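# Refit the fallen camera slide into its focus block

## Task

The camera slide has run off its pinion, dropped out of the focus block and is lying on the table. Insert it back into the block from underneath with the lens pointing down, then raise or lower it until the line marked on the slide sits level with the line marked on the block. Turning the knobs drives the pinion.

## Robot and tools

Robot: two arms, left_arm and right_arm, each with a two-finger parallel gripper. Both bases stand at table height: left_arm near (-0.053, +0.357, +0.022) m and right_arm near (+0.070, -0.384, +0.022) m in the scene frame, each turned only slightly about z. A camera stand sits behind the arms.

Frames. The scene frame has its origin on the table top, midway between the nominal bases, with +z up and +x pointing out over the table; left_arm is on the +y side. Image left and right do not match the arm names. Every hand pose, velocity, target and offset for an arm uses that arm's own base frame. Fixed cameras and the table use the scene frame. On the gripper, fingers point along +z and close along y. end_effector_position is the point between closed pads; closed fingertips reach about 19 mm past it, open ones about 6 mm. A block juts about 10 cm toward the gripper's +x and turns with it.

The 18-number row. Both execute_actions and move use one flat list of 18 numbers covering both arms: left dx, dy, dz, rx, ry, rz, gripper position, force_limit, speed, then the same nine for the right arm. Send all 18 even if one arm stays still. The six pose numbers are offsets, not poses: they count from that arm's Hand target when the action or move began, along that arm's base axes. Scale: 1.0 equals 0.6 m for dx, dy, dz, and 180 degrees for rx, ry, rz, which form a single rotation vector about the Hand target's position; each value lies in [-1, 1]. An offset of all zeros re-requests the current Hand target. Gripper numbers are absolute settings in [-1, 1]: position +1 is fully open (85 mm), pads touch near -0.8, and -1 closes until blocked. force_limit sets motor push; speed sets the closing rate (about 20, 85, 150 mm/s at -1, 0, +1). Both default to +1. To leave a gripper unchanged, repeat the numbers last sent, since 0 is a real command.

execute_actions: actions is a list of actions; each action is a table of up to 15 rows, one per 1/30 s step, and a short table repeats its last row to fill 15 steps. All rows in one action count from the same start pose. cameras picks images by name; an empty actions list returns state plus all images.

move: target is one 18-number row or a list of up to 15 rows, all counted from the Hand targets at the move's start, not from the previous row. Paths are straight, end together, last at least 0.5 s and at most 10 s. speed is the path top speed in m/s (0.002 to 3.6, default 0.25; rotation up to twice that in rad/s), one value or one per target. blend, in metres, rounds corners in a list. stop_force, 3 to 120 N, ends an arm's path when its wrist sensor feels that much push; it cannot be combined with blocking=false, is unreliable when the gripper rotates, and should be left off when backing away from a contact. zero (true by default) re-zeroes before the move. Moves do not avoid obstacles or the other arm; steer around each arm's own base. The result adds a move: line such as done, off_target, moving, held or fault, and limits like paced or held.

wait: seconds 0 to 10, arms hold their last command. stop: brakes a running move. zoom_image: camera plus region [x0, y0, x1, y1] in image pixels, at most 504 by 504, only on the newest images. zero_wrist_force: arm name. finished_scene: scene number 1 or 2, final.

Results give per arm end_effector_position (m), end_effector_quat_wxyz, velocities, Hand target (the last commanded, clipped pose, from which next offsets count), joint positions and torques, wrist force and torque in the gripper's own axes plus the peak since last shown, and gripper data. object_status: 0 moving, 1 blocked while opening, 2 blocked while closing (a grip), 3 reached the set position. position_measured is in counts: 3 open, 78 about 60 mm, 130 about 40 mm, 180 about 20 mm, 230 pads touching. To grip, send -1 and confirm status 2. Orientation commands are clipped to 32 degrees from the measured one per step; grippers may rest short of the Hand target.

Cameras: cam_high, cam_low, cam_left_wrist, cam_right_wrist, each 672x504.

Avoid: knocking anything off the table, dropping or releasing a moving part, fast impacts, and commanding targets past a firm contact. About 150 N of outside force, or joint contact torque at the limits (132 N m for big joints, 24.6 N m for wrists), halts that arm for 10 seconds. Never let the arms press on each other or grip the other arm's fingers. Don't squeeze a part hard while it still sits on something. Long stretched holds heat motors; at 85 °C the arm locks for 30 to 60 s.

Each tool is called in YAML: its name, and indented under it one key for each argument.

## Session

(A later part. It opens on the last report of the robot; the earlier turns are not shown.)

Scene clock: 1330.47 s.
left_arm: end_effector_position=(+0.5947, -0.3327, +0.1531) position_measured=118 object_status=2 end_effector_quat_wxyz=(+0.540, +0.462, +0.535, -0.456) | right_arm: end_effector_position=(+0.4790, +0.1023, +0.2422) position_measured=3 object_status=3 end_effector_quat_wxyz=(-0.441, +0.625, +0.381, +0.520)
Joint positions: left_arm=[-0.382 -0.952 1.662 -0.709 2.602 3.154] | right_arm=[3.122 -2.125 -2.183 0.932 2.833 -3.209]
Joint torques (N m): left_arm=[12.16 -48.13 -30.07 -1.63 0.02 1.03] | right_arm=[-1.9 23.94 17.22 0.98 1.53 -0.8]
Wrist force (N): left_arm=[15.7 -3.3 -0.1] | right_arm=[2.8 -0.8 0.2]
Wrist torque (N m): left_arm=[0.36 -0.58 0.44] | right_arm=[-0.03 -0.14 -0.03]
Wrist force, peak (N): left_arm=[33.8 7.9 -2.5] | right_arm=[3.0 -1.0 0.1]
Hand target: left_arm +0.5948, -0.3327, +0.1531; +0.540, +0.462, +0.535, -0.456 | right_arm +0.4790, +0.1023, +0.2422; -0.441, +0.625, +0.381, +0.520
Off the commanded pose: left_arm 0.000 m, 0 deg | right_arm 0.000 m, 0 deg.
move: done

move:
  target: [0,0,0.0153,-0.0011,-0.0002,0,-1,-0.2,-1,0,0,0,0,0,0,1,1,1]
  speed: 0.012
  stop_force: 30
  cameras: ["cam_right_wrist"]

zoom_image:
  camera: "cam_right_wrist"
  region: [225, 90, 325, 310]

Scene clock: 1342.43 s.
left_arm: end_effector_position=(+0.5948, -0.3327, +0.1623) position_measured=118 object_status=2 end_effector_quat_wxyz=(+0.541, +0.461, +0.534, -0.457) | right_arm: end_effector_position=(+0.4790, +0.1023, +0.2422) position_measured=3 object_status=3 end_effector_quat_wxyz=(-0.441, +0.625, +0.381, +0.520)
Joint positions: left_arm=[-0.382 -0.966 1.659 -0.7 2.602 3.148] | right_arm=[3.122 -2.125 -2.183 0.932 2.833 -3.209]
Joint torques (N m): left_arm=[11.44 -67.22 -32.63 -2.47 -2.72 -1.58] | right_arm=[-1.91 23.64 16.6 0.9 1.6 -0.85]
Wrist force (N): left_arm=[18.7 -4.1 0.5] | right_arm=[2.6 -0.7 0.2]
Wrist torque (N m): left_arm=[0.38 -0.40 0.52] | right_arm=[-0.02 -0.11 -0.03]
Wrist force, peak (N): left_arm=[19.0 -4.9 0.6] | right_arm=[3.0 -0.7 0.4]
Hand target: left_arm +0.5948, -0.3327, +0.1623; +0.541, +0.461, +0.534, -0.457 | right_arm +0.4790, +0.1023, +0.2422; -0.441, +0.625, +0.381, +0.520
Off the commanded pose: left_arm 0.000 m, 0 deg | right_arm 0.000 m, 0 deg.
move: done
camera_calibration:
cam_right_wrist: T_world_to_cam=[[0.930845, -0.339791, -0.134425, -0.376599], [-0.260543, -0.359223, -0.896145, 0.393126], [0.256214, 0.869195, -0.422911, 0.0184889], [0, 0, 0, 1]] pos_world=[0.448245, -0.00281545, 0.309493]
Images, in order (width x height): cam_right_wrist 672x504.

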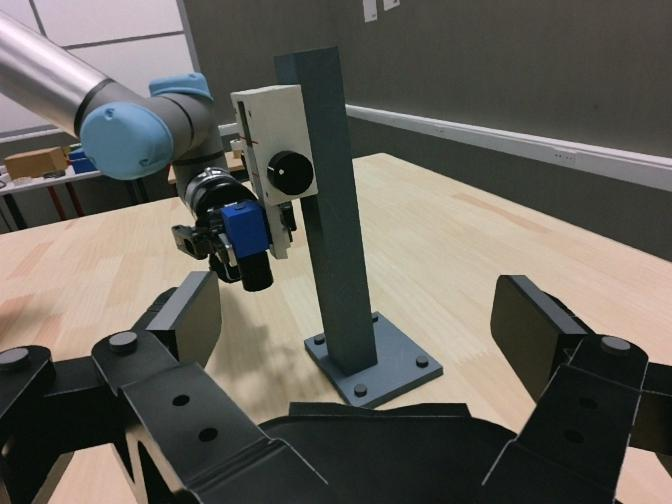

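Scaled by 2.291.

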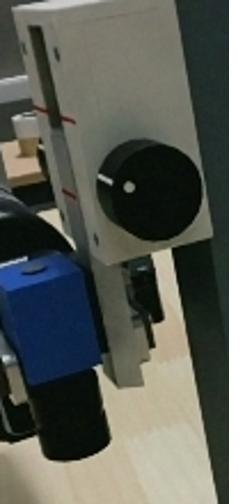

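zoom_image:
  camera: "cam_right_wrist"
  region: [215, 170, 315, 300]

Scaled by 3.877.

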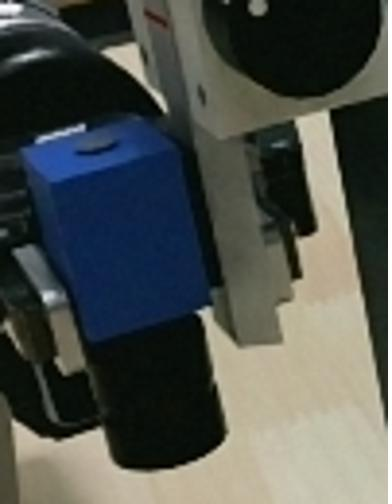

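move:
  target: [-0.0005,-0.0001,0.02,0,0,0,-1,-0.2,-1,0,0,0,0,0,0,1,1,1]
  speed: 0.012
  stop_force: 20

Scene clock: 1393.53 s.
left_arm: end_effector_position=(+0.5945, -0.3327, +0.1743) position_measured=118 object_status=2 end_effector_quat_wxyz=(+0.541, +0.461, +0.534, -0.457) | right_arm: end_effector_position=(+0.4790, +0.1023, +0.2422) position_measured=3 object_status=3 end_effector_quat_wxyz=(-0.441, +0.625, +0.381, +0.520)
Joint positions: left_arm=[-0.382 -0.984 1.653 -0.675 2.602 3.148] | right_arm=[3.122 -2.125 -2.183 0.932 2.833 -3.209]
Joint torques (N m): left_arm=[-3.54 -67.31 -32.77 -2.29 -2.75 0.95] | right_arm=[-1.95 23.63 16.98 0.83 1.56 -1.07]
Wrist force (N): left_arm=[18.8 -3.5 1.5] | right_arm=[2.8 -0.5 0.4]
Wrist torque (N m): left_arm=[0.39 -0.43 0.44] | right_arm=[0.02 -0.15 -0.03]
Wrist force, peak (N): left_arm=[18.9 -5.2 0.2] | right_arm=[3.1 -0.7 0.3]
Hand target: left_arm +0.5945, -0.3327, +0.1743; +0.541, +0.461, +0.534, -0.457 | right_arm +0.4790, +0.1023, +0.2422; -0.441, +0.625, +0.381, +0.520
Off the commanded pose: left_arm 0.000 m, 0 deg | right_arm 0.000 m, 0 deg.
move: done

move:
  target: [-0.0004,-0.0001,0.0167,0,0,0,-1,-0.2,-1,0,0,0,0,0,0,1,1,1]
  speed: 0.012
  stop_force: 15
  cameras: ["cam_right_wrist"]

zoom_image:
  camera: "cam_right_wrist"
  region: [225, 110, 275, 190]

zoom_image:
  camera: "cam_right_wrist"
  region: [215, 80, 325, 280]

Scene clock: 1401.03 s.
left_arm: end_effector_position=(+0.5942, -0.3328, +0.1843) position_measured=118 object_status=2 end_effector_quat_wxyz=(+0.541, +0.461, +0.534, -0.457) | right_arm: end_effector_position=(+0.4790, +0.1023, +0.2422) position_measured=3 object_status=3 end_effector_quat_wxyz=(-0.441, +0.625, +0.381, +0.520)
Joint positions: left_arm=[-0.382 -0.999 1.647 -0.654 2.602 3.148] | right_arm=[3.122 -2.125 -2.183 0.932 2.833 -3.209]
Joint torques (N m): left_arm=[-5.84 -67.92 -31.59 -2.1 0.35 0.97] | right_arm=[-2.6 24.06 15.92 0.7 1.37 -0.86]
Wrist force (N): left_arm=[20.5 4.5 4.6] | right_arm=[2.5 -0.9 0.3]
Wrist torque (N m): left_arm=[0.39 -0.38 0.15] | right_arm=[-0.03 -0.10 -0.03]
Wrist force, peak (N): left_arm=[20.9 4.0 5.3] | right_arm=[3.0 -0.9 0.6]
Hand target: left_arm +0.5942, -0.3328, +0.1843; +0.541, +0.461, +0.534, -0.457 | right_arm +0.4790, +0.1023, +0.2422; -0.441, +0.625, +0.381, +0.520
Off the commanded pose: left_arm 0.000 m, 0 deg | right_arm 0.000 m, 0 deg.
move: done
camera_calibration:
cam_right_wrist: T_world_to_cam=[[0.930845, -0.339791, -0.134425, -0.376599], [-0.260543, -0.359223, -0.896145, 0.393126], [0.256214, 0.869195, -0.422911, 0.0184889], [0, 0, 0, 1]] pos_world=[0.448245, -0.00281545, 0.309493]
Images, in order (width x height): cam_right_wrist 672x504.

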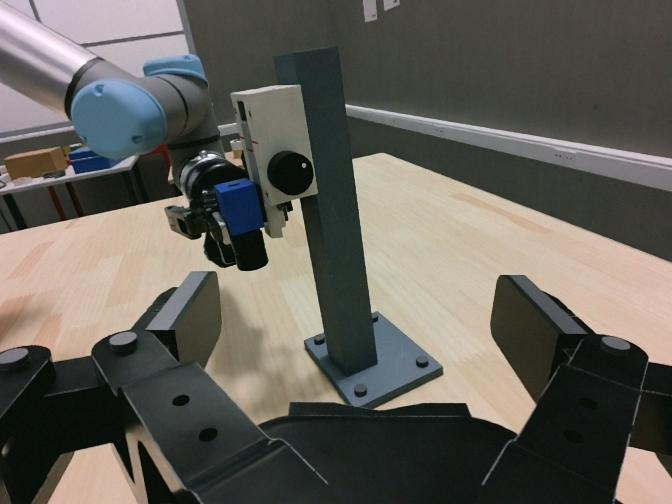

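Scaled by 6.300.

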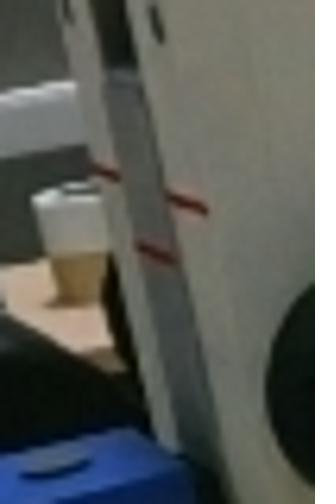

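Scaled by 2.520.

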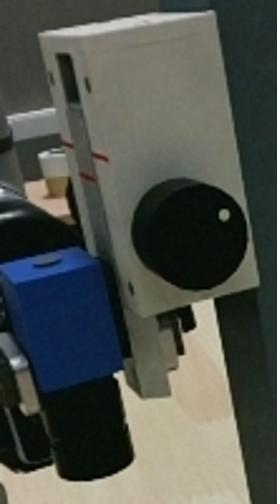

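move:
  target:
    - [0,0,0,0,0,0,0.35,-0.2,-0.5,0,0,0,0,0,0,1,1,1]
    - [0,-0.0003,-0.0117,0,0,0,0.35,-0.2,-0.5,0,0,0,0,0,0,1,1,1]
    - [0,-0.0003,-0.0117,0,0,0,-1,-0.2,-1,0,0,0,0,0,0,1,1,1]
  speed: 0.06
  cameras: ["cam_right_wrist"]

zoom_image:
  camera: "cam_right_wrist"
  region: [225, 110, 275, 190]

Scene clock: 1429.00 s.
left_arm: end_effector_position=(+0.5943, -0.3330, +0.1773) position_measured=119 object_status=0 end_effector_quat_wxyz=(+0.541, +0.461, +0.534, -0.457) | right_arm: end_effector_position=(+0.4790, +0.1023, +0.2422) position_measured=3 object_status=3 end_effector_quat_wxyz=(-0.441, +0.625, +0.381, +0.520)
Joint positions: left_arm=[-0.383 -0.989 1.651 -0.669 2.601 3.148] | right_arm=[3.122 -2.125 -2.183 0.932 2.833 -3.209]
Joint torques (N m): left_arm=[-7.15 -37.31 -11.72 -3.12 0.34 -1.22] | right_arm=[-2.43 22.86 16.79 0.71 1.27 -1.01]
Wrist force (N): left_arm=[-5.8 5.2 -7.6] | right_arm=[2.8 -1.0 0.4]
Wrist torque (N m): left_arm=[0.09 -0.08 0.43] | right_arm=[-0.06 -0.14 -0.03]
Wrist force, peak (N): left_arm=[20.9 4.7 4.6] | right_arm=[3.0 -0.9 0.2]
Hand target: left_arm +0.5942, -0.3330, +0.1773; +0.541, +0.461, +0.534, -0.457 | right_arm +0.4790, +0.1023, +0.2422; -0.441, +0.625, +0.381, +0.520
Off the commanded pose: left_arm 0.000 m, 0 deg | right_arm 0.000 m, 0 deg.
move: done
camera_calibration:
cam_right_wrist: T_world_to_cam=[[0.930845, -0.339791, -0.134425, -0.376599], [-0.260543, -0.359223, -0.896145, 0.393126], [0.256214, 0.869195, -0.422911, 0.0184889], [0, 0, 0, 1]] pos_world=[0.448245, -0.00281545, 0.309493]
Images, in order (width x height): cam_right_wrist 672x504.

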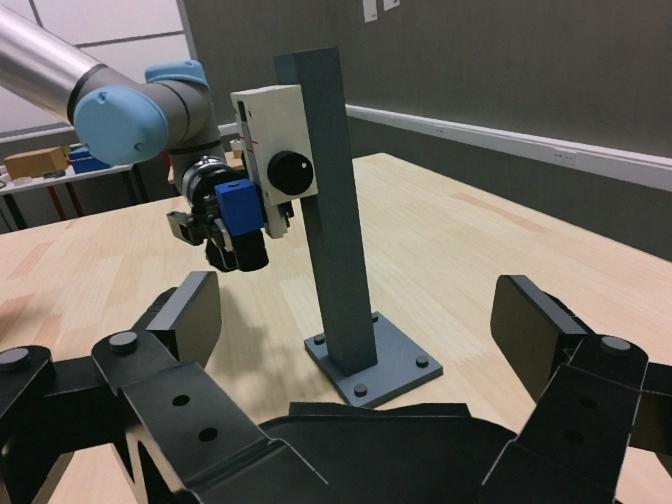

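Scaled by 6.300.

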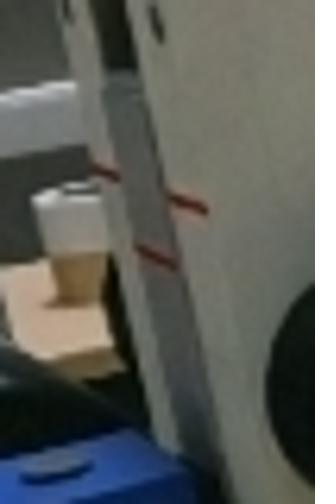

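move:
  target: [0,0,0.0133,0,0,0,-1,-0.2,-1,0,0,0,0,0,0,1,1,1]
  speed: 0.01
  stop_force: 32
  cameras: ["cam_right_wrist"]

zoom_image:
  camera: "cam_right_wrist"
  region: [225, 110, 275, 190]

zoom_image:
  camera: "cam_right_wrist"
  region: [215, 150, 325, 280]

Scene clock: 1441.50 s.
left_arm: end_effector_position=(+0.5942, -0.3330, +0.1852) position_measured=119 object_status=2 end_effector_quat_wxyz=(+0.541, +0.461, +0.534, -0.457) | right_arm: end_effector_position=(+0.4790, +0.1023, +0.2422) position_measured=3 object_status=3 end_effector_quat_wxyz=(-0.441, +0.625, +0.381, +0.520)
Joint positions: left_arm=[-0.383 -1 1.646 -0.651 2.601 3.148] | right_arm=[3.122 -2.125 -2.183 0.932 2.833 -3.209]
Joint torques (N m): left_arm=[-3.36 -68.56 -33.65 -2.31 0.59 0.92] | right_arm=[-1.27 23.64 16.67 0.52 1.32 -1.05]
Wrist force (N): left_arm=[21.6 4.7 -2.5] | right_arm=[2.7 -0.8 0.3]
Wrist torque (N m): left_arm=[0.25 -0.42 0.31] | right_arm=[-0.03 -0.12 -0.03]
Wrist force, peak (N): left_arm=[23.4 7.2 0.5] | right_arm=[3.0 -1.0 0.2]
Hand target: left_arm +0.5942, -0.3330, +0.1852; +0.541, +0.461, +0.534, -0.457 | right_arm +0.4790, +0.1023, +0.2422; -0.441, +0.625, +0.381, +0.520
Off the commanded pose: left_arm 0.000 m, 0 deg | right_arm 0.000 m, 0 deg.
move: done
camera_calibration:
cam_right_wrist: T_world_to_cam=[[0.930845, -0.339791, -0.134425, -0.376599], [-0.260543, -0.359223, -0.896145, 0.393126], [0.256214, 0.869195, -0.422911, 0.0184889], [0, 0, 0, 1]] pos_world=[0.448245, -0.00281545, 0.309493]
Images, in order (width x height): cam_right_wrist 672x504.

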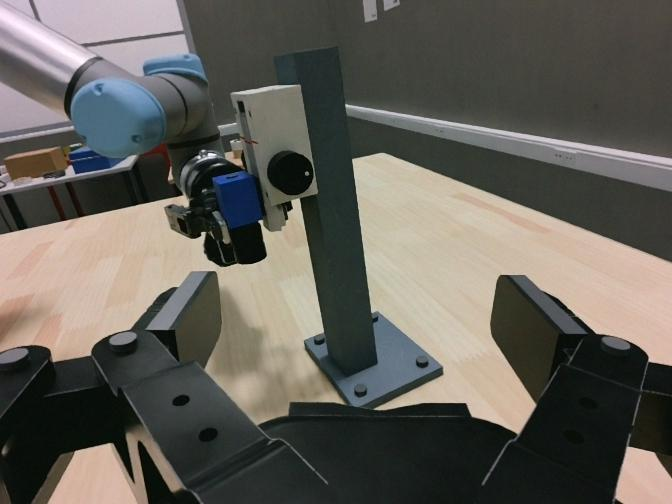

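Scaled by 6.300.

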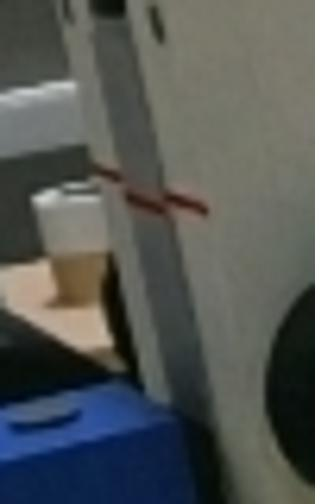

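Scaled by 3.877.

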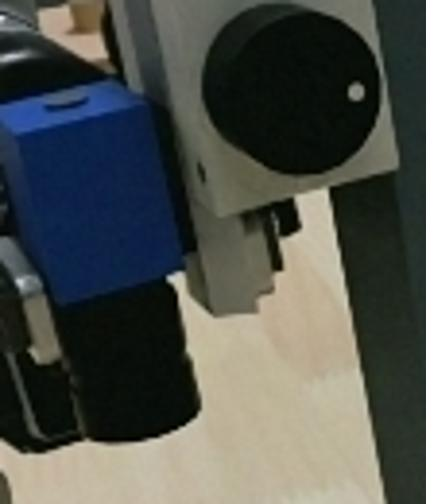

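move:
  target: [-0.0001,0,0.0038,0,0,0,-1,-0.2,-1,-0.048,0.18,0.017,0,0,-0.0556,1,1,1]
  speed: 0.12
  cameras: ["cam_right_wrist"]

zoom_image:
  camera: "cam_right_wrist"
  region: [200, 60, 330, 220]

Scene clock: 1463.93 s.
left_arm: end_effector_position=(+0.5942, -0.3329, +0.1875) position_measured=119 object_status=2 end_effector_quat_wxyz=(+0.541, +0.461, +0.534, -0.457) | right_arm: end_effector_position=(+0.4502, +0.2102, +0.2524) position_measured=3 object_status=3 end_effector_quat_wxyz=(-0.394, +0.656, +0.325, +0.556)
Joint positions: left_arm=[-0.383 -1.004 1.644 -0.647 2.601 3.148] | right_arm=[3.512 -2.009 -2.416 1.191 2.275 -3.045]
Joint torques (N m): left_arm=[-10.63 -69.53 -32.27 -2.07 0.11 0] | right_arm=[7.02 37.68 0.56 3.13 -1.9 1.13]
Wrist force (N): left_arm=[22.5 8.0 1.0] | right_arm=[2.5 -0.8 0.4]
Wrist torque (N m): left_arm=[0.34 -0.35 0.29] | right_arm=[-0.04 -0.07 -0.02]
Wrist force, peak (N): left_arm=[22.7 8.2 0.9] | right_arm=[2.6 -1.8 0.9]
Hand target: left_arm +0.5942, -0.3330, +0.1875; +0.541, +0.461, +0.534, -0.457 | right_arm +0.4502, +0.2103, +0.2524; -0.394, +0.656, +0.325, +0.556
Off the commanded pose: left_arm 0.000 m, 0 deg | right_arm 0.000 m, 0 deg.
move: done
camera_calibration:
cam_right_wrist: T_world_to_cam=[[0.857712, -0.496266, -0.134354, -0.245911], [-0.3189, -0.308549, -0.896159, 0.449168], [0.403278, 0.811491, -0.422905, -0.117742], [0, 0, 0, 1]] pos_world=[0.401643, 0.112099, 0.319693]
Images, in order (width x height): cam_right_wrist 672x504.

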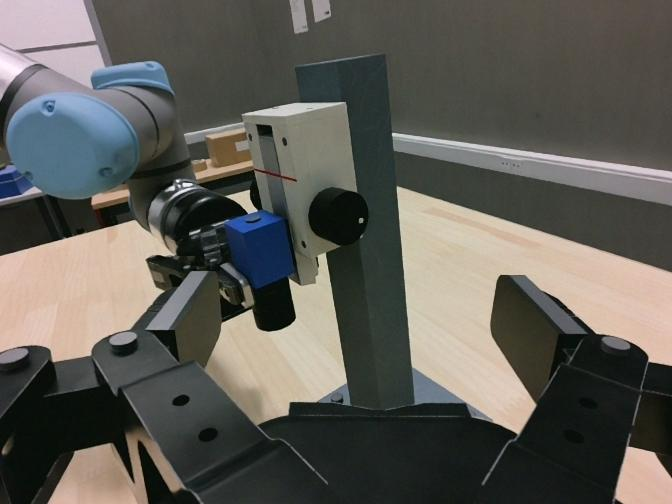

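Scaled by 3.150.

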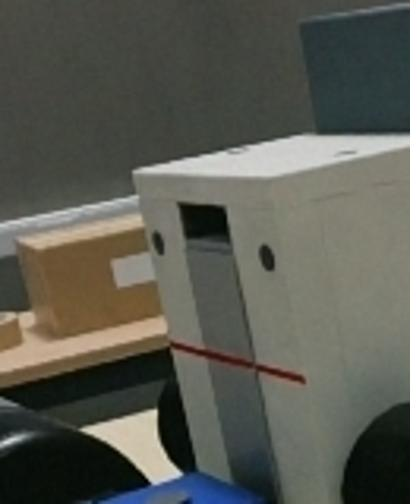

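zoom_image:
  camera: "cam_right_wrist"
  region: [245, 150, 305, 200]

Scaled by 8.400.

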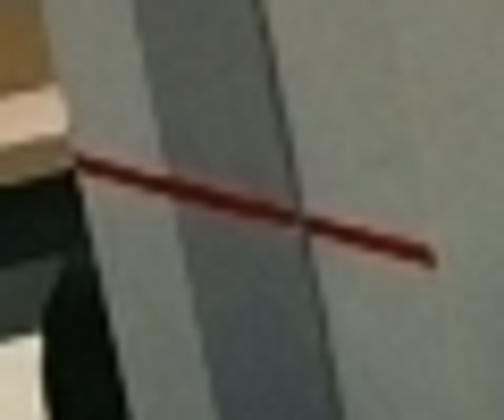

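move:
  target:
    - [0,0,0,0,0,0,0.35,-0.2,-0.5,0,0,0,0,0,0,1,1,1]
    - [-0.0234,0.148,0,0,0,0,0.35,-0.2,-0.5,0,0,0,0,0,0,1,1,1]
  speed: 0.1
  cameras: ["cam_right_wrist"]

zoom_image:
  camera: "cam_right_wrist"
  region: [245, 150, 305, 200]

Scene clock: 1485.77 s.
left_arm: end_effector_position=(+0.5802, -0.2444, +0.1875) position_measured=85 object_status=3 end_effector_quat_wxyz=(+0.541, +0.461, +0.534, -0.457) | right_arm: end_effector_position=(+0.4502, +0.2103, +0.2524) position_measured=3 object_status=3 end_effector_quat_wxyz=(-0.394, +0.656, +0.325, +0.556)
Joint positions: left_arm=[-0.232 -1.042 1.71 -0.676 2.752 3.146] | right_arm=[3.512 -2.009 -2.416 1.191 2.274 -3.045]
Joint torques (N m): left_arm=[8.52 -51.4 -10.84 -3.27 1.27 -1.57] | right_arm=[6.75 37.42 0.11 3.17 -1.79 1.06]
Wrist force (N): left_arm=[-4.1 2.4 0.5] | right_arm=[2.8 -0.5 0.3]
Wrist torque (N m): left_arm=[0.25 -0.05 0.43] | right_arm=[0.01 -0.12 -0.02]
Wrist force, peak (N): left_arm=[22.9 8.3 0.6] | right_arm=[2.9 -0.9 0.3]
Hand target: left_arm +0.5801, -0.2442, +0.1875; +0.541, +0.461, +0.534, -0.457 | right_arm +0.4502, +0.2103, +0.2524; -0.394, +0.656, +0.325, +0.556
Off the commanded pose: left_arm 0.000 m, 0 deg | right_arm 0.000 m, 0 deg.
move: done
camera_calibration:
cam_right_wrist: T_world_to_cam=[[0.857614, -0.496416, -0.13442, -0.245784], [-0.319018, -0.308481, -0.89614, 0.449232], [0.403393, 0.811425, -0.422923, -0.117855], [0, 0, 0, 1]] pos_world=[0.401643, 0.112199, 0.319693]
Images, in order (width x height): cam_right_wrist 672x504.

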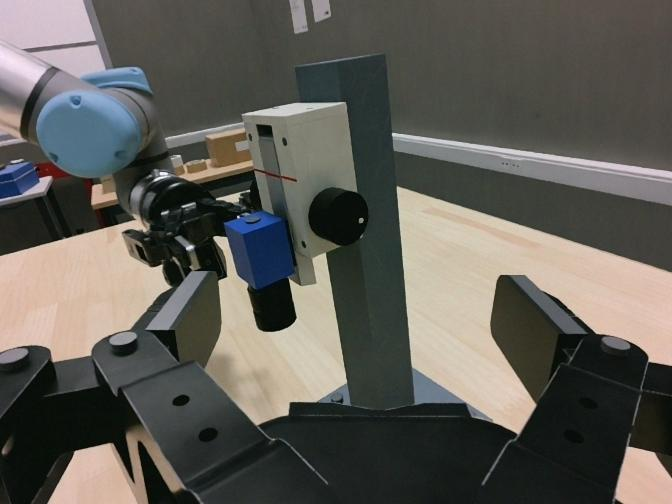

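Scaled by 8.400.

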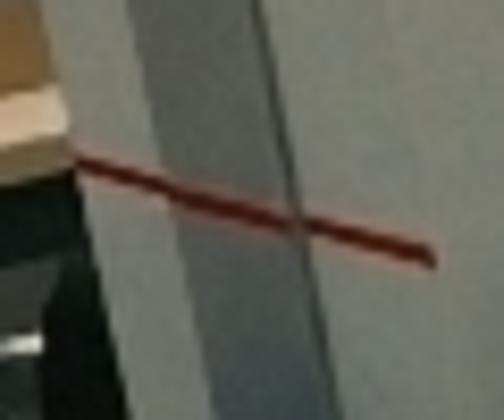

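move:
  target: [0,0,0,0,0,0,0.35,-0.2,-0.5,0.058,0.105,-0.025,0,0,0,1,1,1]
  speed: 0.12
  cameras: ["cam_right_wrist"]

zoom_image:
  camera: "cam_right_wrist"
  region: [215, 90, 315, 190]

Scene clock: 1500.50 s.
left_arm: end_effector_position=(+0.5801, -0.2442, +0.1875) position_measured=85 object_status=3 end_effector_quat_wxyz=(+0.541, +0.461, +0.534, -0.457) | right_arm: end_effector_position=(+0.4849, +0.2731, +0.2374) position_measured=3 object_status=3 end_effector_quat_wxyz=(-0.394, +0.656, +0.325, +0.556) end_effector_velocity=(+0.001, +0.002, -0.002) end_effector_angular_velocity=(-0.001, +0.003, +0.001)
Joint positions: left_arm=[-0.232 -1.042 1.71 -0.676 2.752 3.146] | right_arm=[3.644 -2.098 -2.306 1.178 2.143 -3.03]
Joint velocities: left_arm=[within noise] | right_arm=[0.003 -0.006 0.004 -0.001 -0.002 0]
Joint torques (N m): left_arm=[9.94 -51.19 -10.97 -3.31 1.52 -1.57] | right_arm=[7.85 20.11 18.88 0.13 -1.9 0.85]
Wrist force (N): left_arm=[-3.9 2.3 0.5] | right_arm=[2.8 -1.3 0.3]
Wrist torque (N m): left_arm=[0.24 -0.08 0.43] | right_arm=[-0.12 -0.10 -0.04]
Wrist force, peak (N): left_arm=[-4.0 2.4 0.6] | right_arm=[3.1 -0.8 -0.9]
Hand target: left_arm +0.5801, -0.2442, +0.1875; +0.541, +0.461, +0.534, -0.457 | right_arm +0.4850, +0.2733, +0.2374; -0.394, +0.656, +0.325, +0.556
Off the commanded pose: left_arm 0.000 m, 0 deg | right_arm 0.000 m, 0 deg.
move: done
camera_calibration:
cam_right_wrist: T_world_to_cam=[[0.85763, -0.496402, -0.134376, -0.246408], [-0.318976, -0.308505, -0.896147, 0.466221], [0.403393, 0.811425, -0.422923, -0.189155], [0, 0, 0, 1]] pos_world=[0.436343, 0.174999, 0.304693]
Images, in order (width x height): cam_right_wrist 672x504.

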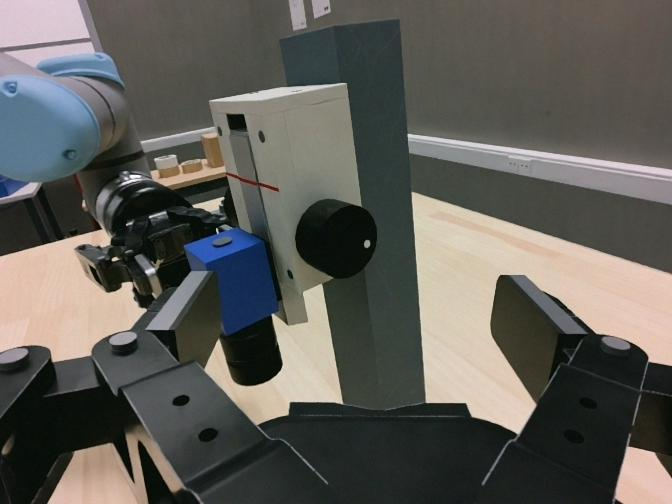

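Scaled by 5.040.

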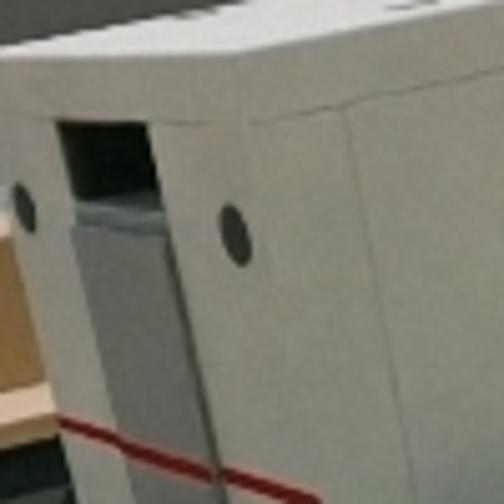

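zoom_image:
  camera: "cam_right_wrist"
  region: [222, 160, 286, 204]

Scaled by 7.875.

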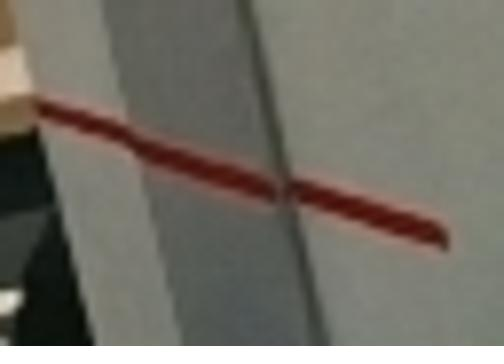

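move:
  target:
    - [0.024,-0.148,-0.001,0,0,0,0.35,-0.2,-0.5,0,0,0,0,0,0,1,1,1]
    - [0.024,-0.148,-0.001,0,0,0,-1,-0.2,-1,0,0,0,0,0,0,1,1,1]
    - [0.024,-0.148,0.0018,0,0,0,-1,-0.2,-1,0,0,0,0,0,0,1,1,1]
  speed: [0.1,0.05,0.008]
  cameras: ["cam_right_wrist"]

zoom_image:
  camera: "cam_right_wrist"
  region: [222, 160, 286, 204]

Scene clock: 1520.67 s.
left_arm: end_effector_position=(+0.5945, -0.3330, +0.1884) position_measured=119 object_status=2 end_effector_quat_wxyz=(+0.541, +0.461, +0.534, -0.457) | right_arm: end_effector_position=(+0.4850, +0.2733, +0.2374) position_measured=3 object_status=3 end_effector_quat_wxyz=(-0.394, +0.656, +0.325, +0.556)
Joint positions: left_arm=[-0.382 -1.004 1.642 -0.644 2.602 3.148] | right_arm=[3.644 -2.098 -2.306 1.178 2.143 -3.03]
Joint torques (N m): left_arm=[-6.01 -66.94 -35.38 -2.69 -0.57 0.46] | right_arm=[8.09 21.4 18.18 0.47 -2.04 1.15]
Wrist force (N): left_arm=[19.1 -3.9 -2.4] | right_arm=[2.8 -1.1 0.2]
Wrist torque (N m): left_arm=[0.27 -0.46 0.18] | right_arm=[-0.09 -0.09 -0.03]
Wrist force, peak (N): left_arm=[19.1 -3.9 -2.4] | right_arm=[2.8 -1.2 0.3]
Hand target: left_arm +0.5945, -0.3330, +0.1886; +0.541, +0.461, +0.534, -0.457 | right_arm +0.4850, +0.2733, +0.2374; -0.394, +0.656, +0.325, +0.556
Off the commanded pose: left_arm 0.000 m, 0 deg | right_arm 0.000 m, 0 deg.
move: done
camera_calibration:
cam_right_wrist: T_world_to_cam=[[0.857614, -0.496416, -0.13442, -0.246371], [-0.319018, -0.308481, -0.89614, 0.466326], [0.403393, 0.811425, -0.422923, -0.189357], [0, 0, 0, 1]] pos_world=[0.436443, 0.175199, 0.304693]
Images, in order (width x height): cam_right_wrist 672x504.

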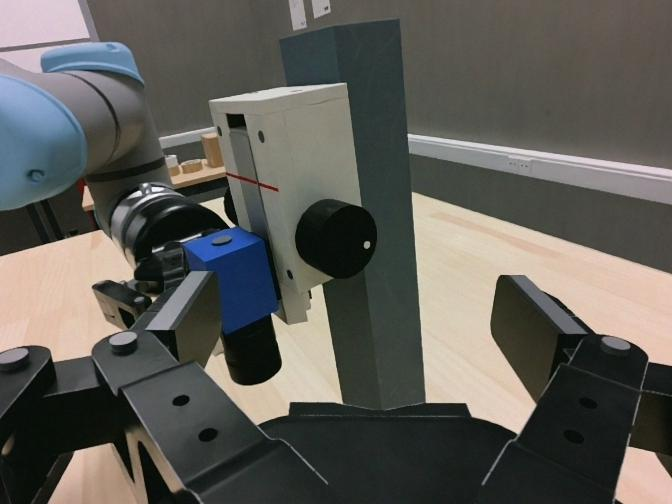

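Scaled by 7.875.

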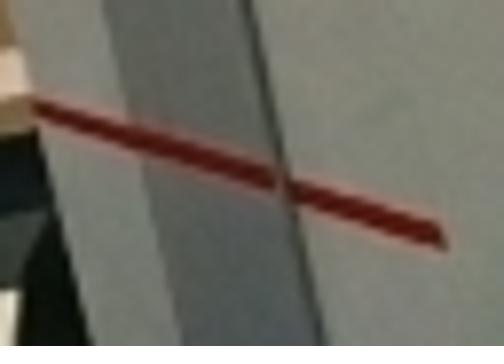

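move:
  target:
    - [0.0003,0,0.0011,0,0,0,-1,-0.2,-1,0,0,0,0,0,0,1,1,1]
    - [0.0003,0,0.0011,0,0,0,0.35,-0.2,-0.5,0,0,0,0,0,0,1,1,1]
    - [-0.0231,0.148,0.0011,0,0,0,0.35,-0.2,-0.5,0,0,0,0,0,0,1,1,1]
  speed: [0.008,0.05,0.1]
  cameras: ["cam_right_wrist"]

zoom_image:
  camera: "cam_right_wrist"
  region: [222, 160, 286, 204]

Scene clock: 1530.80 s.
left_arm: end_effector_position=(+0.5807, -0.2444, +0.1893) position_measured=85 object_status=3 end_effector_quat_wxyz=(+0.541, +0.461, +0.534, -0.457) | right_arm: end_effector_position=(+0.4850, +0.2733, +0.2374) position_measured=3 object_status=3 end_effector_quat_wxyz=(-0.394, +0.656, +0.325, +0.556)
Joint positions: left_arm=[-0.232 -1.043 1.707 -0.671 2.752 3.146] | right_arm=[3.644 -2.098 -2.306 1.178 2.143 -3.03]
Joint torques (N m): left_arm=[10.1 -51.19 -11.14 -3.57 1.32 -1.58] | right_arm=[7.24 21.67 18.91 0.95 -1.89 0.83]
Wrist force (N): left_arm=[-4.1 1.8 0.5] | right_arm=[2.7 -0.9 0.4]
Wrist torque (N m): left_arm=[0.15 -0.04 0.43] | right_arm=[-0.05 -0.08 -0.04]
Wrist force, peak (N): left_arm=[19.5 -4.0 -4.6] | right_arm=[2.9 -1.3 0.4]
Hand target: left_arm +0.5807, -0.2442, +0.1893; +0.541, +0.461, +0.534, -0.457 | right_arm +0.4850, +0.2733, +0.2374; -0.394, +0.656, +0.325, +0.556
Off the commanded pose: left_arm 0.000 m, 0 deg | right_arm 0.000 m, 0 deg.
move: done
camera_calibration:
cam_right_wrist: T_world_to_cam=[[0.857614, -0.496416, -0.13442, -0.246371], [-0.319018, -0.308481, -0.89614, 0.466326], [0.403393, 0.811425, -0.422923, -0.189357], [0, 0, 0, 1]] pos_world=[0.436443, 0.175199, 0.304693]
Images, in order (width x height): cam_right_wrist 672x504.

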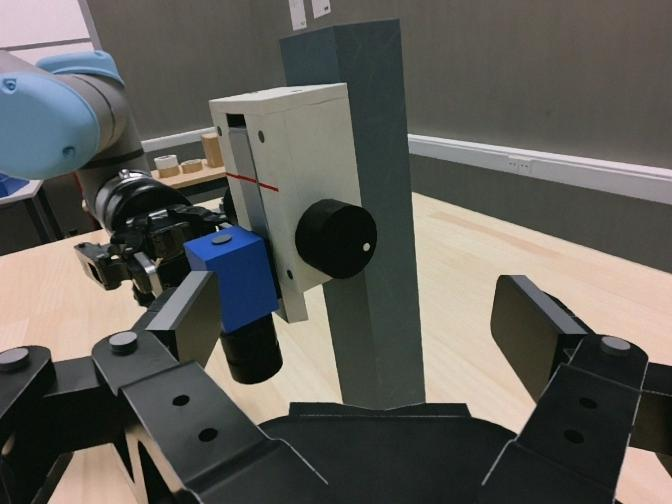

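Scaled by 7.875.

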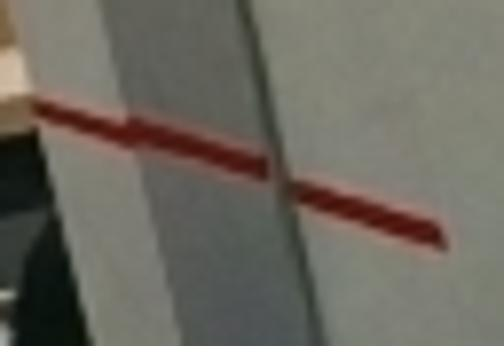

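move:
  target:
    - [0.0234,-0.148,0,0,0,0,0.35,-0.2,-0.5,0,0,0,0,0,0,1,1,1]
    - [0.0234,-0.148,0,0,0,0,-1,-0.2,-1,0,0,0,0,0,0,1,1,1]
    - [0.0234,-0.148,-0.0017,0,0,0,-1,-0.2,-1,0,0,0,0,0,0,1,1,1]
  speed: [0.1,0.05,0.008]
  cameras: ["cam_right_wrist"]

zoom_image:
  camera: "cam_right_wrist"
  region: [222, 160, 286, 204]

Scene clock: 1546.20 s.
left_arm: end_effector_position=(+0.5947, -0.3330, +0.1883) position_measured=118 object_status=2 end_effector_quat_wxyz=(+0.541, +0.461, +0.534, -0.457) | right_arm: end_effector_position=(+0.4850, +0.2733, +0.2374) position_measured=3 object_status=3 end_effector_quat_wxyz=(-0.394, +0.656, +0.325, +0.556)
Joint positions: left_arm=[-0.382 -1.004 1.642 -0.644 2.602 3.148] | right_arm=[3.644 -2.098 -2.306 1.178 2.143 -3.03]
Joint torques (N m): left_arm=[-7.7 -25.83 -7.66 -2.59 -0.23 1.27] | right_arm=[5.69 21.84 18.49 1.2 -1.9 0.91]
Wrist force (N): left_arm=[-23.7 -1.5 -11.5] | right_arm=[2.4 -1.3 0.5]
Wrist torque (N m): left_arm=[0.20 0.35 0.30] | right_arm=[-0.12 -0.05 -0.03]
Wrist force, peak (N): left_arm=[-24.8 -4.8 -15.9] | right_arm=[2.8 -1.4 0.4]
Hand target: left_arm +0.5947, -0.3330, +0.1882; +0.541, +0.461, +0.534, -0.457 | right_arm +0.4850, +0.2733, +0.2374; -0.394, +0.656, +0.325, +0.556
Off the commanded pose: left_arm 0.000 m, 0 deg | right_arm 0.000 m, 0 deg.
move: done
camera_calibration:
cam_right_wrist: T_world_to_cam=[[0.857614, -0.496416, -0.13442, -0.246371], [-0.319018, -0.308481, -0.89614, 0.466326], [0.403393, 0.811425, -0.422923, -0.189357], [0, 0, 0, 1]] pos_world=[0.436443, 0.175199, 0.304693]
Images, in order (width x height): cam_right_wrist 672x504.

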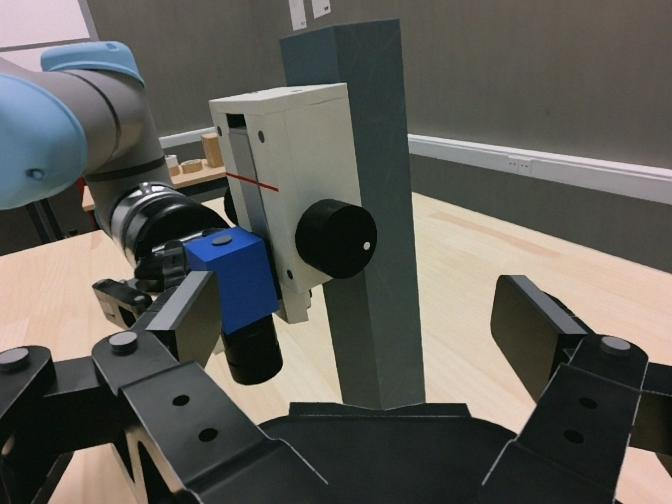

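Scaled by 7.875.

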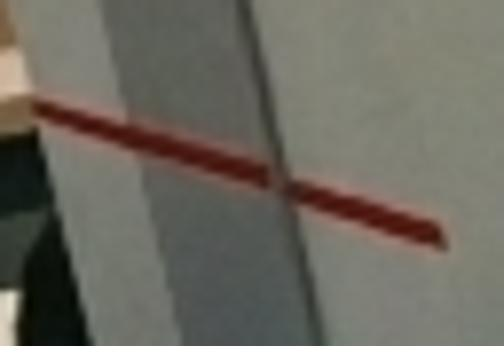

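move:
  target:
    - [0,0,0,0,0,0,0.35,-0.2,-0.5,0,0,0,0,0,0,1,1,1]
    - [-0.0234,0.148,0,0,0,0,0.35,-0.2,-0.5,0,0,0,0,0,0,1,1,1]
  speed: [0.008,0.1]
  cameras: ["cam_right_wrist"]

zoom_image:
  camera: "cam_right_wrist"
  region: [222, 160, 286, 204]

Scene clock: 1555.83 s.
left_arm: end_effector_position=(+0.5807, -0.2444, +0.1882) position_measured=85 object_status=3 end_effector_quat_wxyz=(+0.541, +0.461, +0.534, -0.457) end_effector_velocity=(-0.001, +0.002, +0.000) end_effector_angular_velocity=(+0.000, +0.002, -0.002) | right_arm: end_effector_position=(+0.4850, +0.2733, +0.2374) position_measured=3 object_status=3 end_effector_quat_wxyz=(-0.394, +0.656, +0.325, +0.556)
Joint positions: left_arm=[-0.232 -1.042 1.707 -0.674 2.752 3.146] | right_arm=[3.644 -2.098 -2.306 1.178 2.143 -3.03]
Joint velocities: left_arm=[0.004 -0.001 0.002 0 0.005 -0.001] | right_arm=[within noise]
Joint torques (N m): left_arm=[11.11 -51.59 -11.09 -3.48 1.32 -1.64] | right_arm=[5.6 22.61 18.4 1.67 -1.77 0.84]
Wrist force (N): left_arm=[-3.7 1.7 0.5] | right_arm=[2.6 -1.2 0.2]
Wrist torque (N m): left_arm=[0.14 -0.10 0.43] | right_arm=[-0.11 -0.08 -0.04]
Wrist force, peak (N): left_arm=[-23.8 -1.3 -11.3] | right_arm=[2.8 -1.2 0.6]
Hand target: left_arm +0.5807, -0.2442, +0.1882; +0.541, +0.461, +0.534, -0.457 | right_arm +0.4850, +0.2733, +0.2374; -0.394, +0.656, +0.325, +0.556
Off the commanded pose: left_arm 0.000 m, 0 deg | right_arm 0.000 m, 0 deg.
move: done
camera_calibration:
cam_right_wrist: T_world_to_cam=[[0.857614, -0.496416, -0.13442, -0.246371], [-0.319018, -0.308481, -0.89614, 0.466326], [0.403393, 0.811425, -0.422923, -0.189357], [0, 0, 0, 1]] pos_world=[0.436443, 0.175199, 0.304693]
Images, in order (width x height): cam_right_wrist 672x504.

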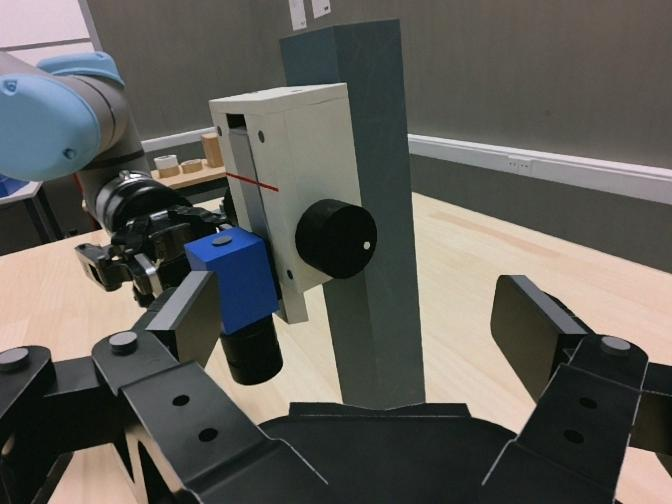

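Scaled by 7.875.

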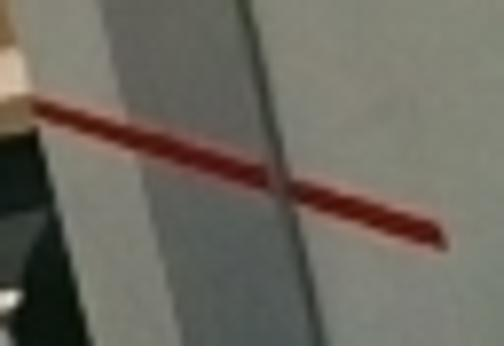

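finished_scene:
  scene: 2

The scene is finished: the task was done.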